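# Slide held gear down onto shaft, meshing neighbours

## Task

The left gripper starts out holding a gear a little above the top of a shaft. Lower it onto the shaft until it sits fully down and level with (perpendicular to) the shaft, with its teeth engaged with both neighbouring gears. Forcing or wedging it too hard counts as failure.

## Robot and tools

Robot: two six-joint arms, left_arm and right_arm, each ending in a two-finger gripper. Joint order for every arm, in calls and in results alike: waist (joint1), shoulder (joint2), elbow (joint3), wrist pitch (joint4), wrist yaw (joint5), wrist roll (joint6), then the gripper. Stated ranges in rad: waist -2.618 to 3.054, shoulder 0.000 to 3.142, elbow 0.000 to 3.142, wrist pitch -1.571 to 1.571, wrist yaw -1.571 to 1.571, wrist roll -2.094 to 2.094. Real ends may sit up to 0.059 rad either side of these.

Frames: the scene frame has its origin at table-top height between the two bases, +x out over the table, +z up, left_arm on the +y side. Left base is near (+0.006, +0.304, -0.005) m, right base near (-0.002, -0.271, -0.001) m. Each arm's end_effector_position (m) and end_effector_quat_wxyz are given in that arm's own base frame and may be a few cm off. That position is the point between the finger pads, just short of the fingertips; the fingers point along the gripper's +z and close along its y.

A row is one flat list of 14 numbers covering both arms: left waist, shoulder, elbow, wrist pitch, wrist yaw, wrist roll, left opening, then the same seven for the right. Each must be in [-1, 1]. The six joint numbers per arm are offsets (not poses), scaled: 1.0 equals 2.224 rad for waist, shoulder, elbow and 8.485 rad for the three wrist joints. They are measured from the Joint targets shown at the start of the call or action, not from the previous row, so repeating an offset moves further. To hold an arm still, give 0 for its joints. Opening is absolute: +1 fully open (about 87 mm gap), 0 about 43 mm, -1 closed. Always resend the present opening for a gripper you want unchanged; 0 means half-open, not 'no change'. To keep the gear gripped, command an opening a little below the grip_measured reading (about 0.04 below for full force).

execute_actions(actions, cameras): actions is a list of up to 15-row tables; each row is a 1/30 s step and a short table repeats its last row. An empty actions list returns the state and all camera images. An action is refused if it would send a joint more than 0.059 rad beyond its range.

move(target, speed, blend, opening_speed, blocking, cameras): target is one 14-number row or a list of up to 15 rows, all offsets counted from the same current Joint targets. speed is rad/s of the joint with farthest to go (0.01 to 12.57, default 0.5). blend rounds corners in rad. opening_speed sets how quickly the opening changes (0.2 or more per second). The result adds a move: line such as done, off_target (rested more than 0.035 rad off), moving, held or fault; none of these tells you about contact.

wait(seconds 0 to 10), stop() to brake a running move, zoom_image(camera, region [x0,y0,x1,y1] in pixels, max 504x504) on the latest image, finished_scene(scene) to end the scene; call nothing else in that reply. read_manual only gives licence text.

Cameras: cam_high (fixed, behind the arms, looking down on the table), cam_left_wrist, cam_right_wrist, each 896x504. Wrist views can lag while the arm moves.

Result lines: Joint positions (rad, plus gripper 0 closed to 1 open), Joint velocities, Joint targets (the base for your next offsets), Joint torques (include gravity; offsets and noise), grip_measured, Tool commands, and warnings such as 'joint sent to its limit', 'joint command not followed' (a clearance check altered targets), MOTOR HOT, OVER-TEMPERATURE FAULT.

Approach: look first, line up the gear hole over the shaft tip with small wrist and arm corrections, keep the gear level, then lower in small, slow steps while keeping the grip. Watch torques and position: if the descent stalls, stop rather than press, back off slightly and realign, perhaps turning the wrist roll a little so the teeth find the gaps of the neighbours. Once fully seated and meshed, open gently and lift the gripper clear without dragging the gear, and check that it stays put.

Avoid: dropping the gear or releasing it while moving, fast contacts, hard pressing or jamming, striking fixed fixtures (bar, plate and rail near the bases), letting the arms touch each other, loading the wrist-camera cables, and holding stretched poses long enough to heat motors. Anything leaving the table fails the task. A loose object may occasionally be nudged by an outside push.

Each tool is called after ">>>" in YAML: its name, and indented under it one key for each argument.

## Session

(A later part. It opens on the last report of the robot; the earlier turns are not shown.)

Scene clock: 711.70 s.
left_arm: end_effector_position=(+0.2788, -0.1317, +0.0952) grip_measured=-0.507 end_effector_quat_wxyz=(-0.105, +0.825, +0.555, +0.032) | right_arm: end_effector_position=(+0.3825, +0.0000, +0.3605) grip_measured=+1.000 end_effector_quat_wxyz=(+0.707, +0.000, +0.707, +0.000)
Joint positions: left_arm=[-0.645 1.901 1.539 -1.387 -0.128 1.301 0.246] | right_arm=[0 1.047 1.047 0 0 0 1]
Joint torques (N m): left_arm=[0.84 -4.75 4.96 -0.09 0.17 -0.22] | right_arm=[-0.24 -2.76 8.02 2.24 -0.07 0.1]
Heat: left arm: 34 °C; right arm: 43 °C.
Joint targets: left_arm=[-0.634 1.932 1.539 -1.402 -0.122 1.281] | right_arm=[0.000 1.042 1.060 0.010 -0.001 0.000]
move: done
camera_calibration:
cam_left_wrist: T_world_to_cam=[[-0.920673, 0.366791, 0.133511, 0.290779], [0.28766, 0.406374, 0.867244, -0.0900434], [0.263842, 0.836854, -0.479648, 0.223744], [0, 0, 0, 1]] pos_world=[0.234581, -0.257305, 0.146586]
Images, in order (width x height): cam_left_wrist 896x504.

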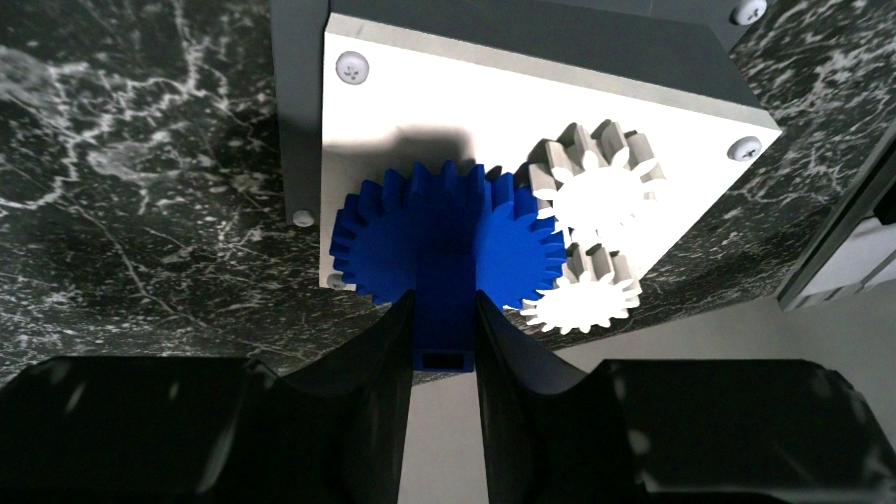

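>>> move:
  target: [0,0,0,0,0,0,-0.1,0,0,0,0,0,0,1]
  opening_speed: 0.8
  cameras: ["cam_left_wrist"]

>>> zoom_image:
  camera: "cam_left_wrist"
  region: [320, 60, 720, 370]

Scene clock: 716.90 s.
left_arm: end_effector_position=(+0.2783, -0.1313, +0.0909) grip_measured=-0.100 end_effector_quat_wxyz=(-0.112, +0.823, +0.556, +0.030) | right_arm: end_effector_position=(+0.3825, +0.0000, +0.3605) grip_measured=+1.000 end_effector_quat_wxyz=(+0.707, +0.000, +0.707, +0.000)
Joint positions: left_arm=[-0.645 1.917 1.539 -1.387 -0.128 1.295 0.45] | right_arm=[0 1.047 1.047 0 0 0 1]
Joint torques (N m): left_arm=[0.87 -6.08 4.96 -0.1 0.17 -0.14] | right_arm=[-0.24 -2.76 8.02 2.24 -0.06 0.09]
Heat: left arm: 34 °C; right arm: 43 °C.
Joint targets: left_arm=[-0.634 1.932 1.539 -1.402 -0.122 1.281] | right_arm=[0.000 1.042 1.060 0.010 -0.001 0.000]
move: done
camera_calibration:
cam_left_wrist: T_world_to_cam=[[-0.921215, 0.359888, 0.147794, 0.288734], [0.295264, 0.399361, 0.867946, -0.0893944], [0.25334, 0.843203, -0.47416, 0.22481], [0, 0, 0, 1]] pos_world=[0.235428, -0.257771, 0.141512]
Images, in order (width x height): cam_left_wrist 896x504.

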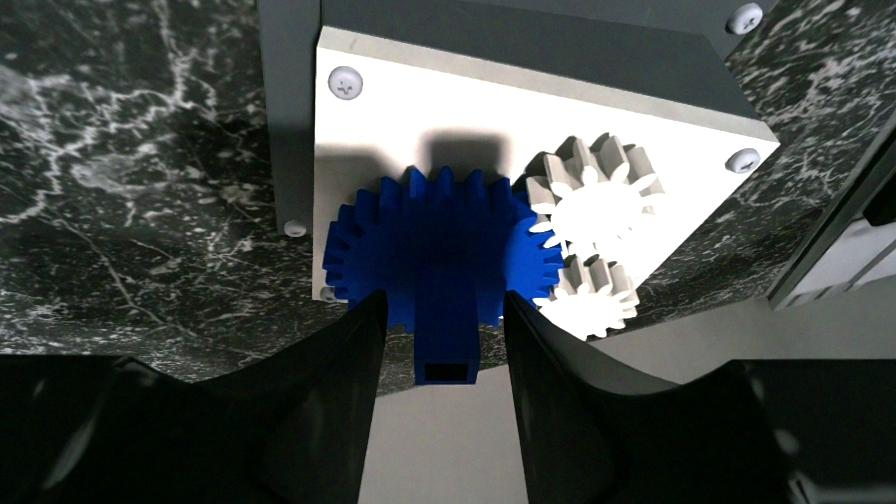

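Scaled by 1.260 from the camera's 896x504 image, which has a finer 1280x720 frame.

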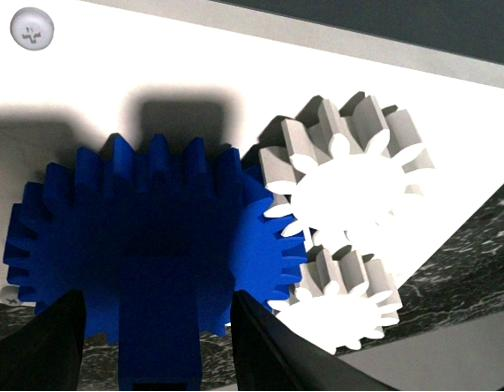

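>>> finished_scene:
  scene: 1

The scene is finished: the task was done.


## Next scene

The same job, from a new start.

>>> execute_actions:
  actions: []

>>> zoom_image:
  camera: "cam_left_wrist"
  region: [300, 60, 700, 370]

Nothing of this call was run. Scene 2 begins with your next reply.

Nothing of this call was run. Scene 2 begins with your next reply.

>>> execute_actions:
  actions: []
  cameras: ["cam_left_wrist","cam_high"]

>>> zoom_image:
  camera: "cam_left_wrist"
  region: [280, 0, 680, 350]

>>> zoom_image:
  camera: "cam_high"
  region: [430, 190, 600, 330]

Scene clock: 0.00 s.
left_arm: end_effector_position=(+0.2826, -0.1438, +0.1208) grip_measured=-0.511 end_effector_quat_wxyz=(-0.008, +0.859, +0.512, +0.005) | right_arm: end_effector_position=(+0.3825, +0.0000, +0.3605) grip_measured=+1.000 end_effector_quat_wxyz=(+0.707, +0.000, +0.707, +0.000)
Joint positions: left_arm=[-0.61 1.758 1.505 -1.329 -0.015 1.457 0.244] | right_arm=[0 1.047 1.047 0 0 0 1]
Joint velocities: within noise
Joint torques (N m): no reading
Heat: left arm: 28 °C; right arm: 27 °C.
Joint targets: left_arm=[-0.607 1.747 1.512 -1.335 -0.020 1.457] | right_arm=[0.000 1.043 1.058 0.005 -0.001 0.000]
Tool commands: left_gripper/opening=-1.0 right_gripper/opening=+1.0
Images, in order (width x height): cam_high 896x504, cam_left_wrist 896x504.

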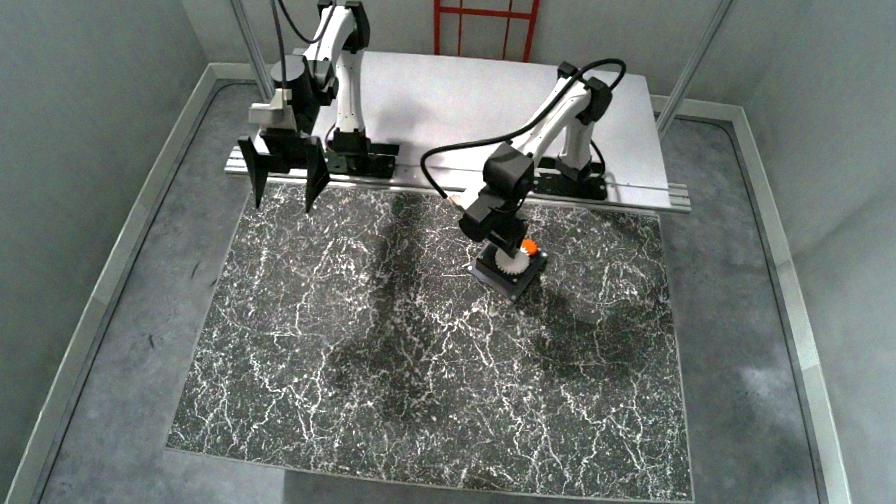

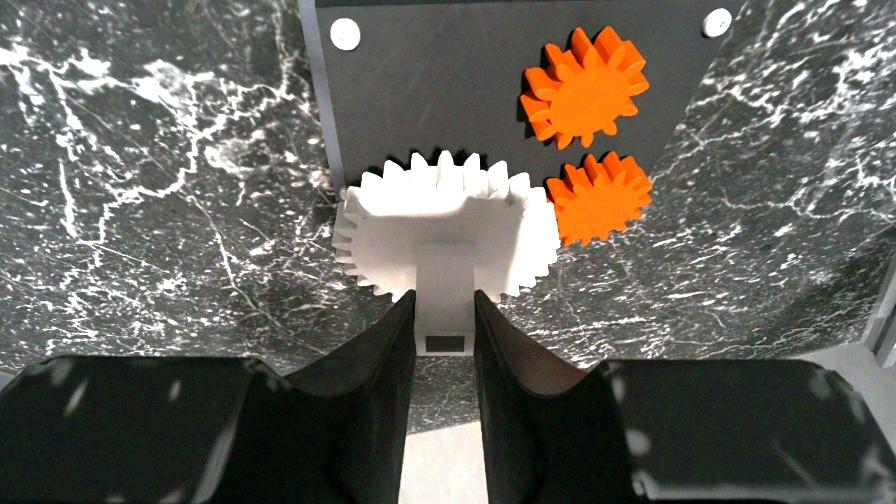

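Scaled by 1.260 from the camera's 896x504 image, which has a finer 1280x720 frame.

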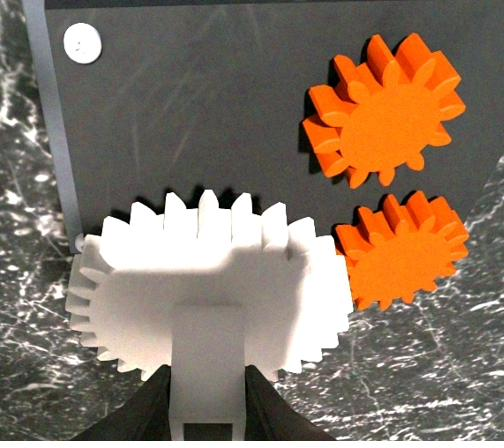

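Scaled by 2.965 from the camera's 896x504 image, which has a finer 1280x720 frame.

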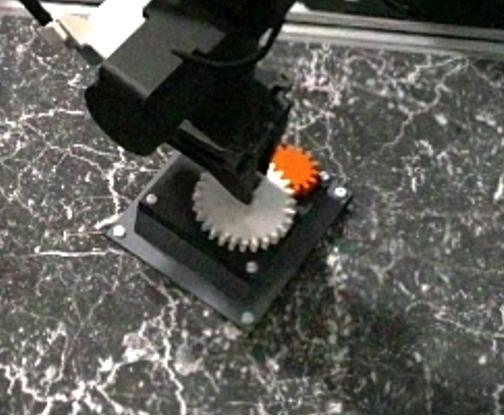

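>>> move:
  target: [0,0.0094,0.1142,-0.0265,0,0,-1,0,0,0,0,0,0,1]
  speed: 0.6
  cameras: ["cam_left_wrist"]

>>> zoom_image:
  camera: "cam_left_wrist"
  region: [330, 0, 580, 180]

>>> move:
  target: [0.083,0.0292,0.0216,-0.0007,0,-0.1731,-1,0,0,0,0,0,0,1]
  speed: 1.0
  cameras: ["cam_left_wrist"]

>>> zoom_image:
  camera: "cam_left_wrist"
  region: [330, 0, 580, 180]

Scene clock: 8.40 s.
left_arm: end_effector_position=(+0.2837, -0.1446, +0.1811) grip_measured=-0.511 end_effector_quat_wxyz=(+0.007, +0.859, +0.512, +0.011) | right_arm: end_effector_position=(+0.3825, +0.0000, +0.3605) grip_measured=+1.000 end_effector_quat_wxyz=(+0.707, +0.000, +0.707, +0.000)
Joint positions: left_arm=[-0.61 1.758 1.747 -1.538 -0.015 1.457 0.244] | right_arm=[0 1.047 1.047 0 0 0 1]
Joint torques (N m): left_arm=[0.06 -5.64 6.8 0.21 0.12 -0.01] | right_arm=[-0.24 -2.84 8.1 2.25 -0.07 0.09]
Heat: left arm: 29 °C; right arm: 29 °C.
Joint targets: left_arm=[-0.607 1.768 1.767 -1.560 -0.020 1.457] | right_arm=[0.000 1.043 1.058 0.005 -0.001 0.000]
move: done
camera_calibration:
cam_left_wrist: T_world_to_cam=[[-0.877264, 0.479235, -0.0272413, 0.32165], [0.276439, 0.550801, 0.787528, -0.12214], [0.392416, 0.683339, -0.615677, 0.240459], [0, 0, 0, 1]] pos_world=[0.221576, -0.251186, 0.252996]
Images, in order (width x height): cam_left_wrist 896x504.

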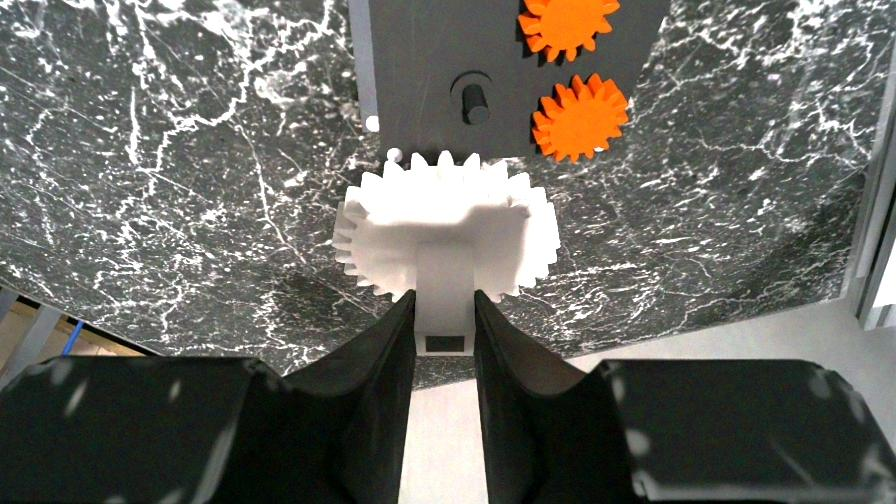

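Scaled by 2.016 from the camera's 896x504 image, which has a finer 1280x720 frame.

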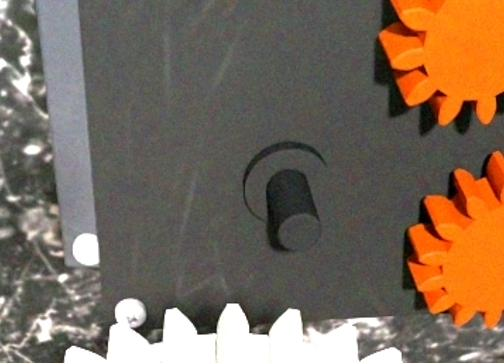

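Scene clock: 10.83 s.
left_arm: end_effector_position=(+0.2640, -0.1190, +0.1741) grip_measured=-0.511 end_effector_quat_wxyz=(+0.004, +0.217, +0.976, +0.007) | right_arm: end_effector_position=(+0.3825, +0.0000, +0.3605) grip_measured=+1.000 end_effector_quat_wxyz=(+0.707, +0.000, +0.707, +0.000)
Joint positions: left_arm=[-0.433 1.815 1.791 -1.543 -0.015 0.005 0.244] | right_arm=[0 1.047 1.047 0 0 0 1]
Joint torques (N m): left_arm=[0.73 -5.57 7.19 0.24 0.05 -0.18] | right_arm=[-0.24 -2.84 8.1 2.25 -0.07 0.09]
Heat: left arm: 29 °C; right arm: 30 °C.
Joint targets: left_arm=[-0.423 1.832 1.815 -1.566 -0.020 -0.011] | right_arm=[0.000 1.043 1.058 0.005 -0.001 0.000]
move: done
camera_calibration:
cam_left_wrist: T_world_to_cam=[[-0.427117, -0.903983, -0.0196276, 0.00706742], [-0.57498, 0.254787, 0.777484, 0.0660364], [-0.697832, 0.343362, -0.628596, 0.475953], [0, 0, 0, 1]] pos_world=[0.373124, -0.173861, 0.247979]
Images, in order (width x height): cam_left_wrist 896x504.

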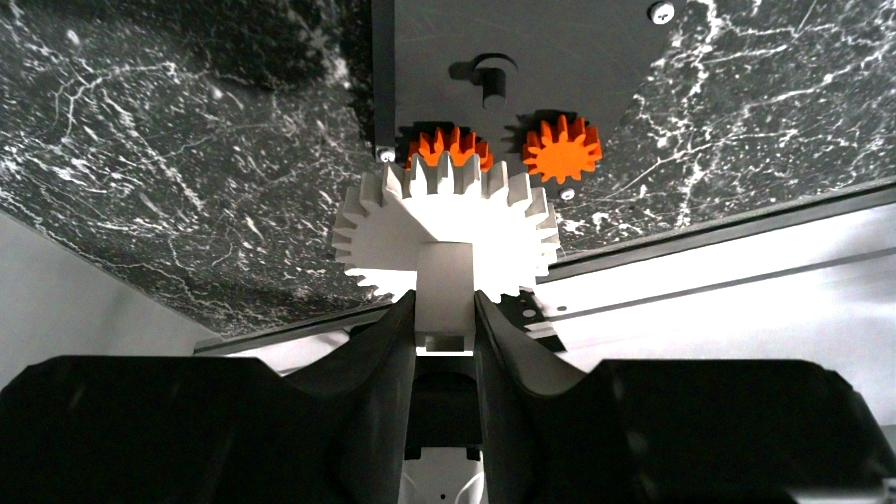

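Scaled by 2.016 from the camera's 896x504 image, which has a finer 1280x720 frame.

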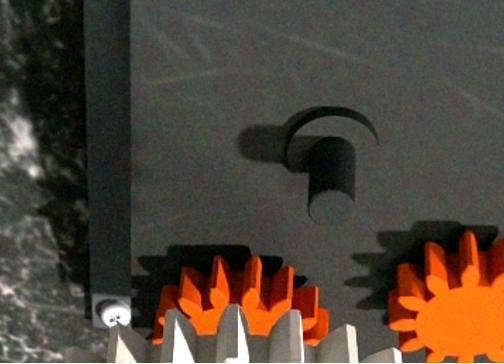

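>>> move:
  target: [-0.0841,-0.1304,-0.2235,0.0444,0.0052,0.1749,-1,0,0,0,0,0,0,1]
  speed: 0.9
  cameras: ["cam_left_wrist"]

>>> zoom_image:
  camera: "cam_left_wrist"
  region: [320, 60, 720, 370]

Scene clock: 52.07 s.
left_arm: end_effector_position=(+0.2682, -0.1385, +0.1258) grip_measured=-0.511 end_effector_quat_wxyz=(+0.058, +0.856, +0.514, +0.017) | right_arm: end_effector_position=(+0.3825, +0.0000, +0.3605) grip_measured=+1.000 end_effector_quat_wxyz=(+0.707, +0.000, +0.707, +0.000)
Joint positions: left_arm=[-0.604 1.578 1.327 -1.199 0.017 1.455 0.244] | right_arm=[0 1.047 1.047 0 0 0 1]
Joint torques (N m): left_arm=[-0.65 -8.17 4.72 0.68 0.31 0.16] | right_arm=[-0.25 -2.82 8.1 2.25 -0.07 0.09]
Heat: left arm: 32 °C; right arm: 34 °C.
Joint targets: left_arm=[-0.610 1.542 1.317 -1.189 0.024 1.473] | right_arm=[0.000 1.043 1.058 0.005 -0.001 0.000]
move: off_target (left_arm); left_arm: the shoulder is farthest, 0.036 rad from its target
camera_calibration:
cam_left_wrist: T_world_to_cam=[[-0.875223, 0.467979, -0.122395, 0.313556], [0.223861, 0.616168, 0.755131, -0.0504646], [0.428801, 0.633509, -0.644046, 0.195213], [0, 0, 0, 1]] pos_world=[0.202021, -0.239312, 0.202211]
Images, in order (width x height): cam_left_wrist 896x504.

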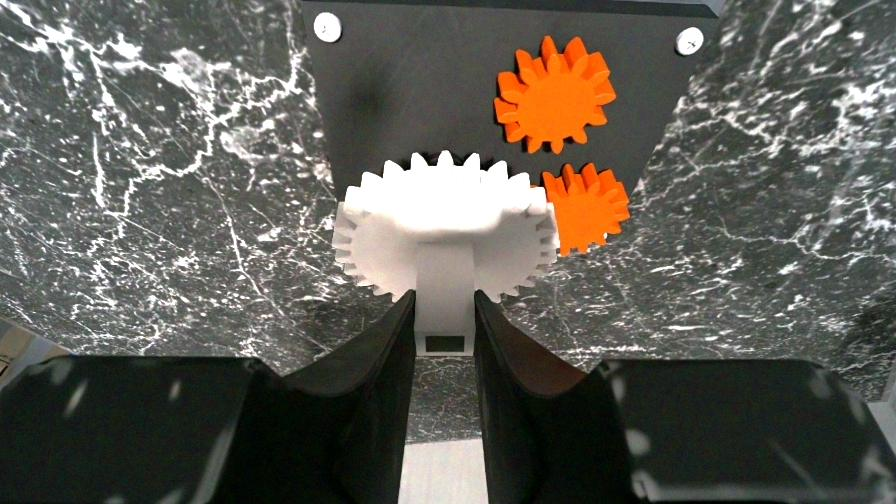

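Scaled by 1.260 from the camera's 896x504 image, which has a finer 1280x720 frame.

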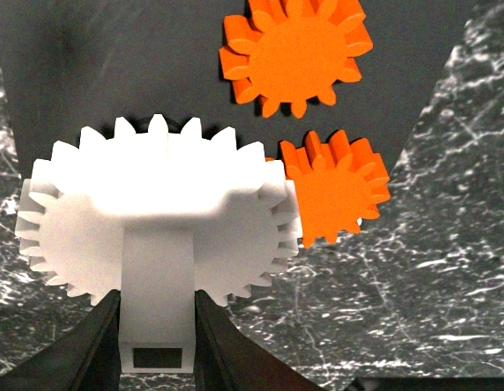

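>>> move:
  target: [-0.001,0.0005,-0.0062,0.0019,0,0,-1,0,0,0,0,0,0,1]
  speed: 0.1

>>> move:
  target: [0,0.0005,-0.0062,0.0019,0,0,-1,0,0,0,0,0,0,1]
  speed: 0.1

>>> move:
  target: [0,0.0005,-0.0050,0.0014,0,0,-1,0,0,0,0,0,0,1]
  speed: 0.1

Scene clock: 60.67 s.
left_arm: end_effector_position=(+0.2686, -0.1387, +0.1224) grip_measured=-0.511 end_effector_quat_wxyz=(+0.059, +0.856, +0.514, +0.018) | right_arm: end_effector_position=(+0.3825, +0.0000, +0.3605) grip_measured=+1.000 end_effector_quat_wxyz=(+0.707, +0.000, +0.707, +0.000)
Joint positions: left_arm=[-0.604 1.578 1.313 -1.184 0.017 1.455 0.244] | right_arm=[0 1.047 1.047 0 0 0 1]
Joint torques (N m): left_arm=[-0.88 -7.95 4.83 0.71 0.31 0.15] | right_arm=[-0.24 -2.84 8.1 2.25 -0.07 0.09]
Heat: left arm: 32 °C; right arm: 34 °C.
Joint targets: left_arm=[-0.612 1.544 1.304 -1.173 0.024 1.473] | right_arm=[0.000 1.043 1.058 0.005 -0.001 0.000]
move: done

Scene clock: 61.50 s.
left_arm: end_effector_position=(+0.2689, -0.1390, +0.1190) grip_measured=-0.511 end_effector_quat_wxyz=(+0.060, +0.856, +0.514, +0.018) | right_arm: end_effector_position=(+0.3825, +0.0000, +0.3605) grip_measured=+1.000 end_effector_quat_wxyz=(+0.707, +0.000, +0.707, +0.000)
Joint positions: left_arm=[-0.604 1.578 1.299 -1.168 0.017 1.455 0.244] | right_arm=[0 1.047 1.047 0 0 0 1]
Joint torques (N m): left_arm=[-0.88 -7.91 4.7 0.7 0.3 0.15] | right_arm=[-0.24 -2.82 8.1 2.25 -0.07 0.09]
Heat: left arm: 33 °C; right arm: 34 °C.
Joint targets: left_arm=[-0.612 1.545 1.290 -1.157 0.024 1.473] | right_arm=[0.000 1.043 1.058 0.005 -0.001 0.000]
move: done

Scene clock: 62.27 s.
left_arm: end_effector_position=(+0.2690, -0.1391, +0.1162) grip_measured=-0.511 end_effector_quat_wxyz=(+0.061, +0.856, +0.514, +0.018) | right_arm: end_effector_position=(+0.3825, +0.0000, +0.3605) grip_measured=+1.000 end_effector_quat_wxyz=(+0.707, +0.000, +0.707, +0.000)
Joint positions: left_arm=[-0.604 1.578 1.288 -1.156 0.017 1.455 0.244] | right_arm=[0 1.047 1.047 0 0 0 1]
Joint torques (N m): left_arm=[-0.85 -7.97 4.79 0.7 0.32 0.15] | right_arm=[-0.25 -2.84 8.1 2.25 -0.07 0.09]
Heat: left arm: 33 °C; right arm: 34 °C.
Joint targets: left_arm=[-0.612 1.546 1.279 -1.145 0.024 1.473] | right_arm=[0.000 1.043 1.058 0.005 -0.001 0.000]
move: done

>>> move:
  target: [0,0.0005,-0.0050,0.0014,0,0,-1,0,0,0,0,0,0,1]
  speed: 0.1

>>> move:
  target: [0,0.0005,-0.0050,0.0014,0,0,-1,0,0,0,0,0,0,1]
  speed: 0.1
  cameras: ["cam_left_wrist"]

>>> zoom_image:
  camera: "cam_left_wrist"
  region: [320, 60, 720, 370]

Scene clock: 68.07 s.
left_arm: end_effector_position=(+0.2690, -0.1402, +0.1134) grip_measured=-0.511 end_effector_quat_wxyz=(+0.062, +0.857, +0.512, +0.018) | right_arm: end_effector_position=(+0.3825, +0.0000, +0.3605) grip_measured=+1.000 end_effector_quat_wxyz=(+0.707, +0.000, +0.707, +0.000)
Joint positions: left_arm=[-0.606 1.578 1.277 -1.142 0.02 1.457 0.244] | right_arm=[0 1.047 1.047 0 0 0 1]
Joint torques (N m): left_arm=[-0.7 -7.83 4.77 0.7 0.25 0.12] | right_arm=[-0.24 -2.84 8.1 2.25 -0.07 0.09]
Heat: left arm: 33 °C; right arm: 34 °C.
Joint targets: left_arm=[-0.612 1.547 1.267 -1.133 0.024 1.473] | right_arm=[0.000 1.043 1.058 0.005 -0.001 0.000]
move: done

Scene clock: 68.77 s.
left_arm: end_effector_position=(+0.2692, -0.1406, +0.1107) grip_measured=-0.511 end_effector_quat_wxyz=(+0.064, +0.857, +0.512, +0.017) | right_arm: end_effector_position=(+0.3825, +0.0000, +0.3605) grip_measured=+1.000 end_effector_quat_wxyz=(+0.707, +0.000, +0.707, +0.000)
Joint positions: left_arm=[-0.606 1.578 1.267 -1.129 0.021 1.457 0.244] | right_arm=[0 1.047 1.047 0 0 0 1]
Joint torques (N m): left_arm=[-0.62 -7.62 4.77 0.7 0.27 0.12] | right_arm=[-0.24 -2.84 8.1 2.25 -0.07 0.09]
Heat: left arm: 33 °C; right arm: 35 °C.
Joint targets: left_arm=[-0.612 1.548 1.257 -1.121 0.024 1.473] | right_arm=[0.000 1.043 1.058 0.005 -0.001 0.000]
move: done
camera_calibration:
cam_left_wrist: T_world_to_cam=[[-0.872416, 0.470655, -0.131811, 0.314168], [0.221898, 0.621689, 0.751175, -0.0362748], [0.43549, 0.626089, -0.646809, 0.183895], [0, 0, 0, 1]] pos_world=[0.20205, -0.240448, 0.187605]
Images, in order (width x height): cam_left_wrist 896x504.

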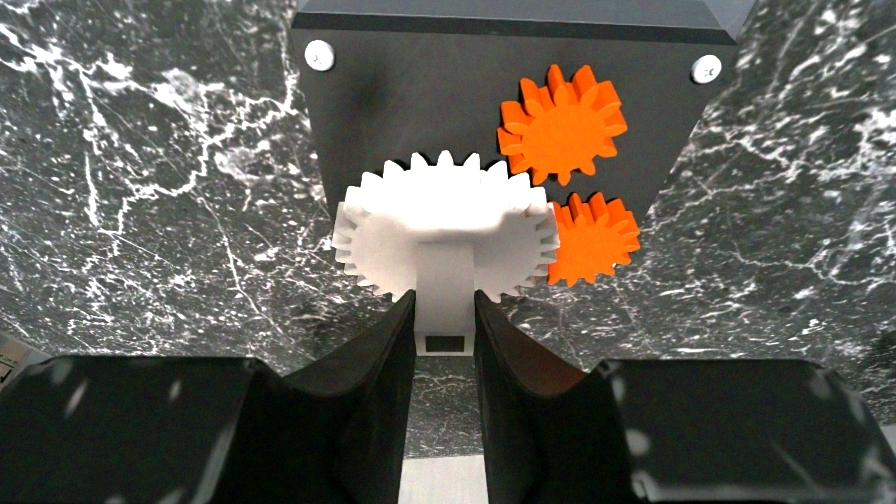

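Scaled by 1.260 from the camera's 896x504 image, which has a finer 1280x720 frame.

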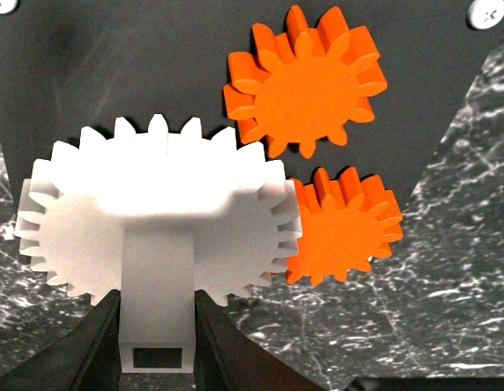

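>>> move:
  target: [0,0.0005,-0.0044,0.0012,0,0,-1,0,0,0,0,0,0,1]
  speed: 0.1

>>> move:
  target: [0,0.0005,-0.0044,0.0012,0,0,-1,0,0,0,0,0,0,1]
  speed: 0.1
  cameras: ["cam_left_wrist"]

>>> zoom_image:
  camera: "cam_left_wrist"
  region: [440, 60, 660, 310]

Scene clock: 73.73 s.
left_arm: end_effector_position=(+0.2694, -0.1410, +0.1085) grip_measured=-0.511 end_effector_quat_wxyz=(+0.065, +0.857, +0.512, +0.017) | right_arm: end_effector_position=(+0.3825, +0.0000, +0.3605) grip_measured=+1.000 end_effector_quat_wxyz=(+0.707, +0.000, +0.707, +0.000)
Joint positions: left_arm=[-0.606 1.578 1.257 -1.118 0.022 1.457 0.244] | right_arm=[0 1.047 1.047 0 0 0 1]
Joint torques (N m): left_arm=[-0.64 -7.6 4.78 0.69 0.22 0.12] | right_arm=[-0.24 -2.84 8.1 2.25 -0.07 0.09]
Heat: left arm: 34 °C; right arm: 35 °C.
Joint targets: left_arm=[-0.612 1.549 1.247 -1.111 0.024 1.473] | right_arm=[0.000 1.043 1.058 0.005 -0.001 0.000]
move: done

Scene clock: 74.43 s.
left_arm: end_effector_position=(+0.2695, -0.1411, +0.1072) grip_measured=-0.511 end_effector_quat_wxyz=(+0.065, +0.856, +0.512, +0.018) | right_arm: end_effector_position=(+0.3825, +0.0000, +0.3605) grip_measured=+1.000 end_effector_quat_wxyz=(+0.707, +0.000, +0.707, +0.000)
Joint positions: left_arm=[-0.606 1.578 1.252 -1.112 0.022 1.457 0.244] | right_arm=[0 1.047 1.047 0 0 0 1]
Joint torques (N m): left_arm=[-0.69 -7.58 4.37 0.73 0.26 0.13] | right_arm=[-0.24 -2.84 8.1 2.25 -0.06 0.09]
Heat: left arm: 34 °C; right arm: 35 °C.
Joint targets: left_arm=[-0.612 1.550 1.237 -1.101 0.024 1.473] | right_arm=[0.000 1.043 1.058 0.005 -0.001 0.000]
move: done
camera_calibration:
cam_left_wrist: T_world_to_cam=[[-0.872115, 0.470397, -0.134692, 0.314367], [0.220588, 0.623693, 0.749899, -0.0325672], [0.436756, 0.624287, -0.647696, 0.181316], [0, 0, 0, 1]] pos_world=[0.202157, -0.240759, 0.184203]
Images, in order (width x height): cam_left_wrist 896x504.

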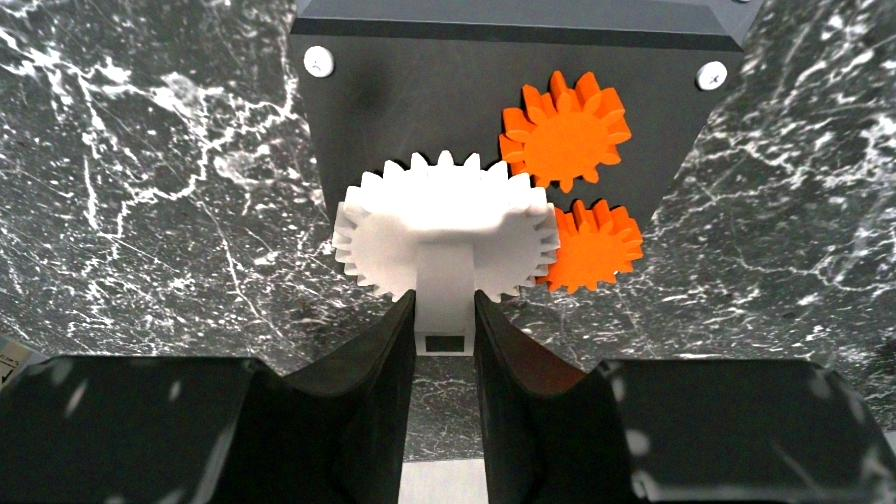

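Scaled by 2.016 from the camera's 896x504 image, which has a finer 1280x720 frame.

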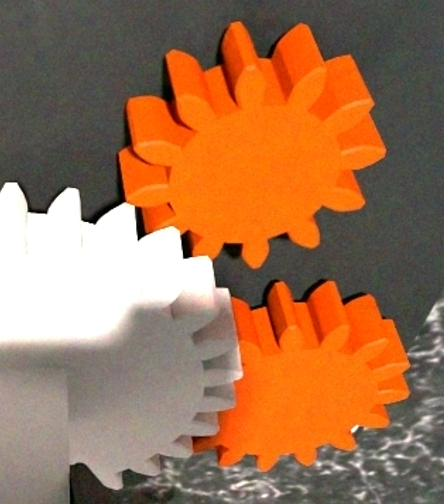

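>>> move:
  target: [0,-0.0085,-0.0129,0.0009,0,0.0141,-1,0,0,0,0,0,0,1]
  speed: 0.1

>>> move:
  target: [0,-0.0085,-0.0085,0,0,0.0141,-1,0,0,0,0,0,0,1]
  speed: 0.1
  cameras: ["cam_left_wrist"]

>>> zoom_image:
  camera: "cam_left_wrist"
  region: [440, 60, 660, 310]

Scene clock: 83.97 s.
left_arm: end_effector_position=(+0.2694, -0.1410, +0.1068) grip_measured=-0.511 end_effector_quat_wxyz=(+0.067, +0.885, +0.461, +0.022) | right_arm: end_effector_position=(+0.3825, +0.0000, +0.3605) grip_measured=+1.000 end_effector_quat_wxyz=(+0.707, +0.000, +0.707, +0.000)
Joint positions: left_arm=[-0.606 1.555 1.225 -1.102 0.023 1.574 0.244] | right_arm=[0 1.047 1.047 0 0 0 1]
Joint torques (N m): left_arm=[-0.66 -7.01 4.33 0.69 0.24 0.15] | right_arm=[-0.24 -2.84 8.1 2.25 -0.06 0.09]
Heat: left arm: 35 °C; right arm: 35 °C.
Joint targets: left_arm=[-0.612 1.531 1.208 -1.093 0.024 1.592] | right_arm=[0.000 1.043 1.058 0.005 -0.001 0.000]
move: done

Scene clock: 85.63 s.
left_arm: end_effector_position=(+0.2693, -0.1414, +0.1067) grip_measured=-0.511 end_effector_quat_wxyz=(+0.065, +0.911, +0.407, +0.026) | right_arm: end_effector_position=(+0.3825, +0.0000, +0.3605) grip_measured=+1.000 end_effector_quat_wxyz=(+0.707, +0.000, +0.707, +0.000)
Joint positions: left_arm=[-0.606 1.537 1.205 -1.1 0.024 1.693 0.244] | right_arm=[0 1.047 1.047 0 0 0 1]
Joint torques (N m): left_arm=[-0.61 -6.99 4.3 0.68 0.2 0.13] | right_arm=[-0.24 -2.84 8.1 2.25 -0.07 0.09]
Heat: left arm: 35 °C; right arm: 35 °C.
Joint targets: left_arm=[-0.612 1.512 1.189 -1.093 0.024 1.712] | right_arm=[0.000 1.043 1.058 0.005 -0.001 0.000]
move: done
camera_calibration:
cam_left_wrist: T_world_to_cam=[[-0.735101, 0.662424, -0.144293, 0.305586], [0.338735, 0.543236, 0.768214, -0.0770806], [0.587269, 0.515838, -0.62372, 0.122859], [0, 0, 0, 1]] pos_world=[0.178596, -0.22393, 0.179938]
Images, in order (width x height): cam_left_wrist 896x504.

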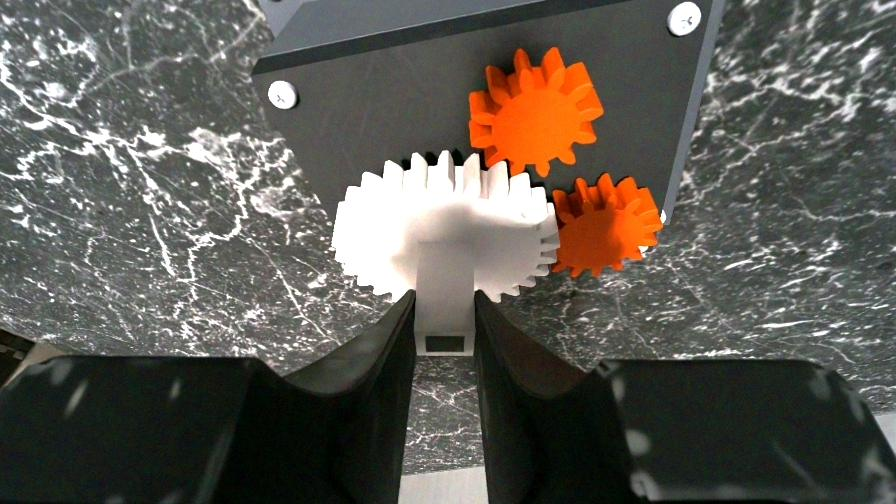

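Scaled by 2.016 from the camera's 896x504 image, which has a finer 1280x720 frame.

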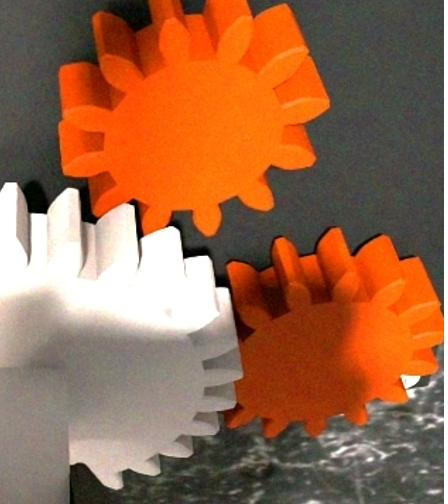

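>>> move:
  target: [0,-0.0043,-0.0109,0.0016,0,0.007,-1,0,0,0,0,0,0,1]
  speed: 0.1

>>> move:
  target: [0,-0.0043,-0.0063,0.0005,0,0.007,-1,0,0,0,0,0,0,1]
  speed: 0.1

>>> move:
  target: [0,-0.0043,-0.0043,0,0,0.007,-1,0,0,0,0,0,0,1]
  speed: 0.1

>>> move:
  target: [0,-0.0043,-0.0043,0,0,0.007,-1,0,0,0,0,0,0,1]
  speed: 0.1
  cameras: ["cam_left_wrist"]

>>> zoom_image:
  camera: "cam_left_wrist"
  region: [440, 60, 660, 310]

Scene clock: 96.23 s.
left_arm: end_effector_position=(+0.2688, -0.1415, +0.1063) grip_measured=-0.511 end_effector_quat_wxyz=(+0.067, +0.922, +0.379, +0.029) | right_arm: end_effector_position=(+0.3825, +0.0000, +0.3605) grip_measured=+1.000 end_effector_quat_wxyz=(+0.707, +0.000, +0.707, +0.000)
Joint positions: left_arm=[-0.606 1.521 1.185 -1.09 0.024 1.753 0.244] | right_arm=[0 1.047 1.047 0 0 0 1]
Joint torques (N m): left_arm=[-0.68 -6.2 3.96 0.72 0.21 0.17] | right_arm=[-0.24 -2.84 8.1 2.25 -0.07 0.09]
Heat: left arm: 35 °C; right arm: 36 °C.
Joint targets: left_arm=[-0.612 1.503 1.165 -1.080 0.024 1.772] | right_arm=[0.000 1.043 1.058 0.005 -0.001 0.000]
move: done

Scene clock: 97.30 s.
left_arm: end_effector_position=(+0.2691, -0.1424, +0.1027) grip_measured=-0.511 end_effector_quat_wxyz=(+0.067, +0.933, +0.351, +0.032) | right_arm: end_effector_position=(+0.3825, +0.0000, +0.3605) grip_measured=+1.000 end_effector_quat_wxyz=(+0.707, +0.000, +0.707, +0.000)
Joint positions: left_arm=[-0.606 1.515 1.163 -1.073 0.024 1.814 0.244] | right_arm=[0 1.047 1.047 0 0 0 1]
Joint torques (N m): left_arm=[-0.7 -6.45 4.63 0.6 0.24 0.11] | right_arm=[-0.24 -2.84 8.1 2.25 -0.07 0.09]
Heat: left arm: 34 °C; right arm: 36 °C.
Joint targets: left_arm=[-0.612 1.493 1.151 -1.076 0.024 1.831] | right_arm=[0.000 1.043 1.058 0.005 -0.001 0.000]
move: done

Scene clock: 98.37 s.
left_arm: end_effector_position=(+0.2695, -0.1434, +0.1006) grip_measured=-0.511 end_effector_quat_wxyz=(+0.064, +0.943, +0.324, +0.032) | right_arm: end_effector_position=(+0.3825, +0.0000, +0.3605) grip_measured=+1.000 end_effector_quat_wxyz=(+0.707, +0.000, +0.707, +0.000)
Joint positions: left_arm=[-0.606 1.515 1.154 -1.069 0.023 1.872 0.244] | right_arm=[0 1.047 1.047 0 0 0 1]
Joint torques (N m): left_arm=[-0.72 -7.16 4.57 0.55 0.21 0.14] | right_arm=[-0.24 -2.84 8.1 2.25 -0.06 0.09]
Heat: left arm: 34 °C; right arm: 36 °C.
Joint targets: left_arm=[-0.612 1.484 1.142 -1.076 0.024 1.890] | right_arm=[0.000 1.043 1.058 0.005 -0.001 0.000]
move: done

Scene clock: 99.43 s.
left_arm: end_effector_position=(+0.2694, -0.1436, +0.1000) grip_measured=-0.511 end_effector_quat_wxyz=(+0.062, +0.952, +0.296, +0.035) | right_arm: end_effector_position=(+0.3825, +0.0000, +0.3605) grip_measured=+1.000 end_effector_quat_wxyz=(+0.707, +0.000, +0.707, +0.000)
Joint positions: left_arm=[-0.606 1.507 1.143 -1.066 0.02 1.931 0.244] | right_arm=[0 1.047 1.047 0 0 0 1]
Joint torques (N m): left_arm=[-0.76 -7.28 4.66 0.53 0.25 0.14] | right_arm=[-0.24 -2.82 8.09 2.25 -0.06 0.09]
Heat: left arm: 34 °C; right arm: 36 °C.
Joint targets: left_arm=[-0.612 1.474 1.132 -1.075 0.024 1.950] | right_arm=[0.000 1.043 1.058 0.005 -0.001 0.000]
move: done
camera_calibration:
cam_left_wrist: T_world_to_cam=[[-0.556425, 0.818492, -0.143047, 0.280238], [0.432504, 0.432307, 0.791234, -0.114292], [0.709458, 0.378394, -0.594548, 0.0641976], [0, 0, 0, 1]] pos_world=[0.159818, -0.204255, 0.168687]
Images, in order (width x height): cam_left_wrist 896x504.

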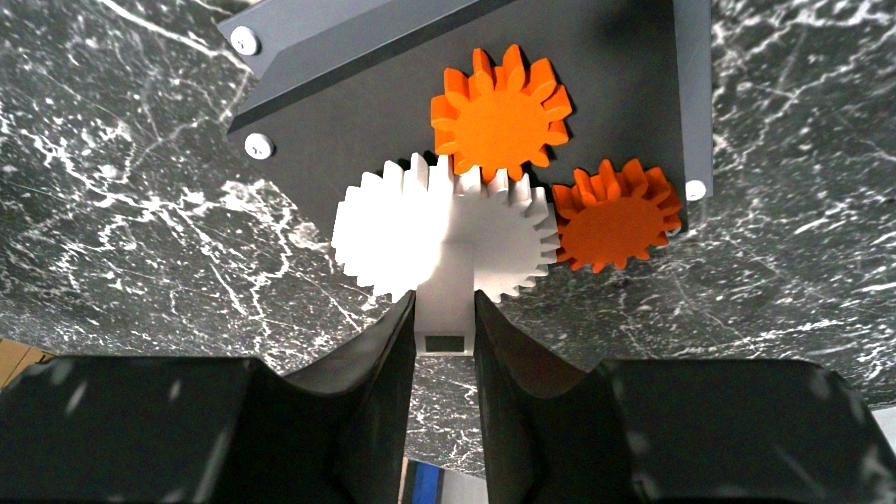

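Scaled by 2.016 from the camera's 896x504 image, which has a finer 1280x720 frame.

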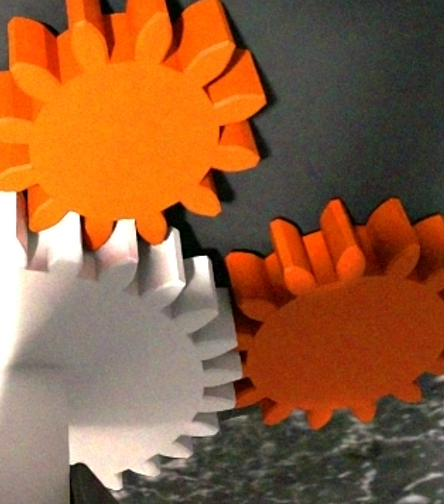

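>>> move:
  target: [0,0.0003,-0.0052,0.0014,0,0,-1,0,0,0,0,0,0,1]
  speed: 0.1

>>> move:
  target: [0,0.0003,-0.0052,0.0014,0,0,-1,0,0,0,0,0,0,1]
  speed: 0.1

>>> move:
  target: [0,0.0003,-0.0052,0.0014,0,0,-1,0,0,0,0,0,0,1]
  speed: 0.1
  cameras: ["cam_left_wrist"]

>>> zoom_image:
  camera: "cam_left_wrist"
  region: [400, 60, 700, 310]

Scene clock: 106.17 s.
left_arm: end_effector_position=(+0.2693, -0.1436, +0.0989) grip_measured=-0.511 end_effector_quat_wxyz=(+0.063, +0.953, +0.295, +0.036) | right_arm: end_effector_position=(+0.3825, +0.0000, +0.3605) grip_measured=+1.000 end_effector_quat_wxyz=(+0.707, +0.000, +0.707, +0.000)
Joint positions: left_arm=[-0.606 1.504 1.135 -1.057 0.02 1.934 0.244] | right_arm=[0 1.047 1.047 0 0 0 1]
Joint torques (N m): left_arm=[-0.66 -6.98 4.41 0.55 0.26 0.13] | right_arm=[-0.24 -2.84 8.1 2.25 -0.06 0.09]
Heat: left arm: 34 °C; right arm: 36 °C.
Joint targets: left_arm=[-0.612 1.475 1.121 -1.064 0.024 1.950] | right_arm=[0.000 1.043 1.058 0.005 -0.001 0.000]
move: done

Scene clock: 106.87 s.
left_arm: end_effector_position=(+0.2691, -0.1435, +0.0986) grip_measured=-0.511 end_effector_quat_wxyz=(+0.066, +0.953, +0.295, +0.038) | right_arm: end_effector_position=(+0.3825, +0.0000, +0.3605) grip_measured=+1.000 end_effector_quat_wxyz=(+0.707, +0.000, +0.707, +0.000)
Joint positions: left_arm=[-0.606 1.497 1.126 -1.049 0.02 1.934 0.244] | right_arm=[0 1.047 1.047 0 0 0 1]
Joint torques (N m): left_arm=[-0.69 -6.38 4.12 0.61 0.27 0.16] | right_arm=[-0.24 -2.84 8.1 2.25 -0.06 0.09]
Heat: left arm: 34 °C; right arm: 36 °C.
Joint targets: left_arm=[-0.612 1.475 1.109 -1.052 0.024 1.950] | right_arm=[0.000 1.043 1.058 0.005 -0.001 0.000]
move: done

Scene clock: 107.57 s.
left_arm: end_effector_position=(+0.2690, -0.1434, +0.0984) grip_measured=-0.511 end_effector_quat_wxyz=(+0.068, +0.952, +0.295, +0.040) | right_arm: end_effector_position=(+0.3825, +0.0000, +0.3605) grip_measured=+1.000 end_effector_quat_wxyz=(+0.707, +0.000, +0.707, +0.000)
Joint positions: left_arm=[-0.606 1.491 1.118 -1.041 0.02 1.934 0.244] | right_arm=[0 1.047 1.047 0 0 0 1]
Joint torques (N m): left_arm=[-0.66 -5.79 3.88 0.63 0.26 0.16] | right_arm=[-0.24 -2.84 8.1 2.25 -0.07 0.09]
Heat: left arm: 34 °C; right arm: 36 °C.
Joint targets: left_arm=[-0.612 1.476 1.097 -1.040 0.024 1.950] | right_arm=[0.000 1.043 1.058 0.005 -0.001 0.000]
move: done
camera_calibration:
cam_left_wrist: T_world_to_cam=[[-0.55222, 0.818575, -0.158077, 0.280097], [0.422759, 0.438367, 0.793164, -0.109664], [0.71856, 0.371172, -0.588135, 0.0592338], [0, 0, 0, 1]] pos_world=[0.158473, -0.203194, 0.166096]
Images, in order (width x height): cam_left_wrist 896x504.

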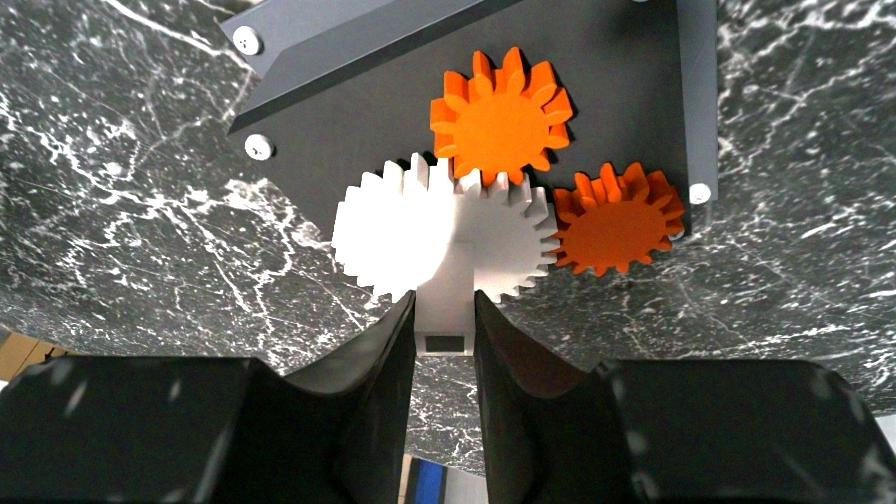

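Scaled by 1.680 from the camera's 896x504 image, which has a finer 1280x720 frame.

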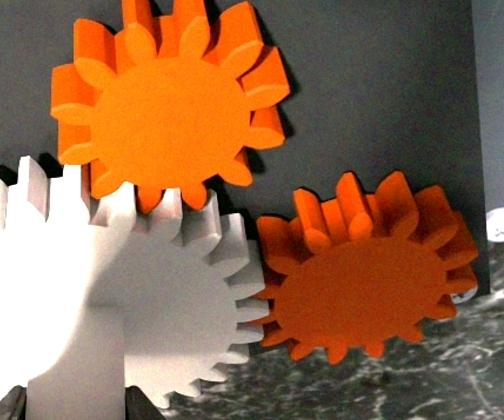

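>>> move:
  target: [0,0.002,0.004,0,0,0,-0.2,0,0,0,0,0,0,1]
  opening_speed: 0.8
  cameras: ["cam_left_wrist"]

>>> zoom_image:
  camera: "cam_left_wrist"
  region: [320, 60, 720, 370]

Scene clock: 114.57 s.
left_arm: end_effector_position=(+0.2687, -0.1432, +0.0979) grip_measured=-0.200 end_effector_quat_wxyz=(+0.067, +0.952, +0.295, +0.040) | right_arm: end_effector_position=(+0.3825, +0.0000, +0.3605) grip_measured=+1.000 end_effector_quat_wxyz=(+0.707, +0.000, +0.707, +0.000)
Joint positions: left_arm=[-0.606 1.491 1.117 -1.041 0.02 1.934 0.4] | right_arm=[0 1.047 1.047 0 0 0 1]
Joint torques (N m): left_arm=[-0.72 -5.48 4.71 0.63 0.26 0.11] | right_arm=[-0.24 -2.84 8.1 2.25 -0.07 0.09]
Heat: left arm: 33 °C; right arm: 36 °C.
Joint targets: left_arm=[-0.612 1.481 1.106 -1.040 0.024 1.950] | right_arm=[0.000 1.043 1.058 0.005 -0.001 0.000]
move: done
camera_calibration:
cam_left_wrist: T_world_to_cam=[[-0.552465, 0.818678, -0.156679, 0.279527], [0.423704, 0.437697, 0.79303, -0.10957], [0.717814, 0.371735, -0.588689, 0.0594657], [0, 0, 0, 1]] pos_world=[0.158169, -0.20299, 0.165695]
Images, in order (width x height): cam_left_wrist 896x504.

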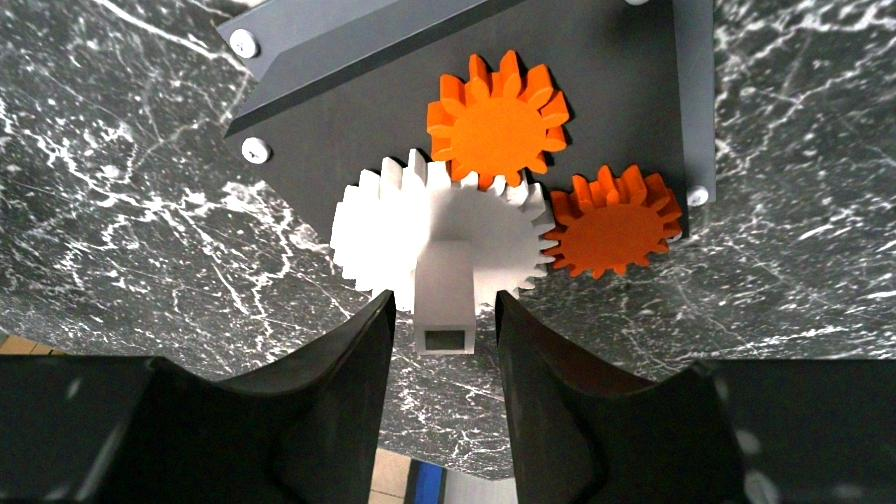

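Scaled by 1.260 from the camera's 896x504 image, which has a finer 1280x720 frame.

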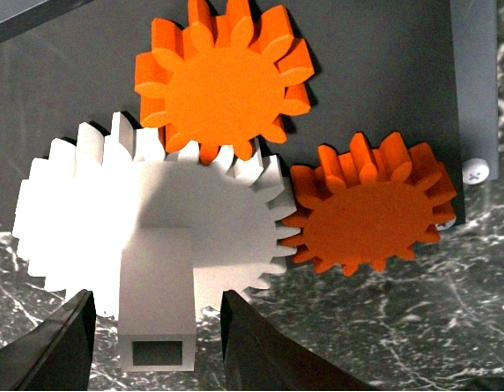

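>>> finished_scene:
  scene: 2

The scene is finished: the task was done.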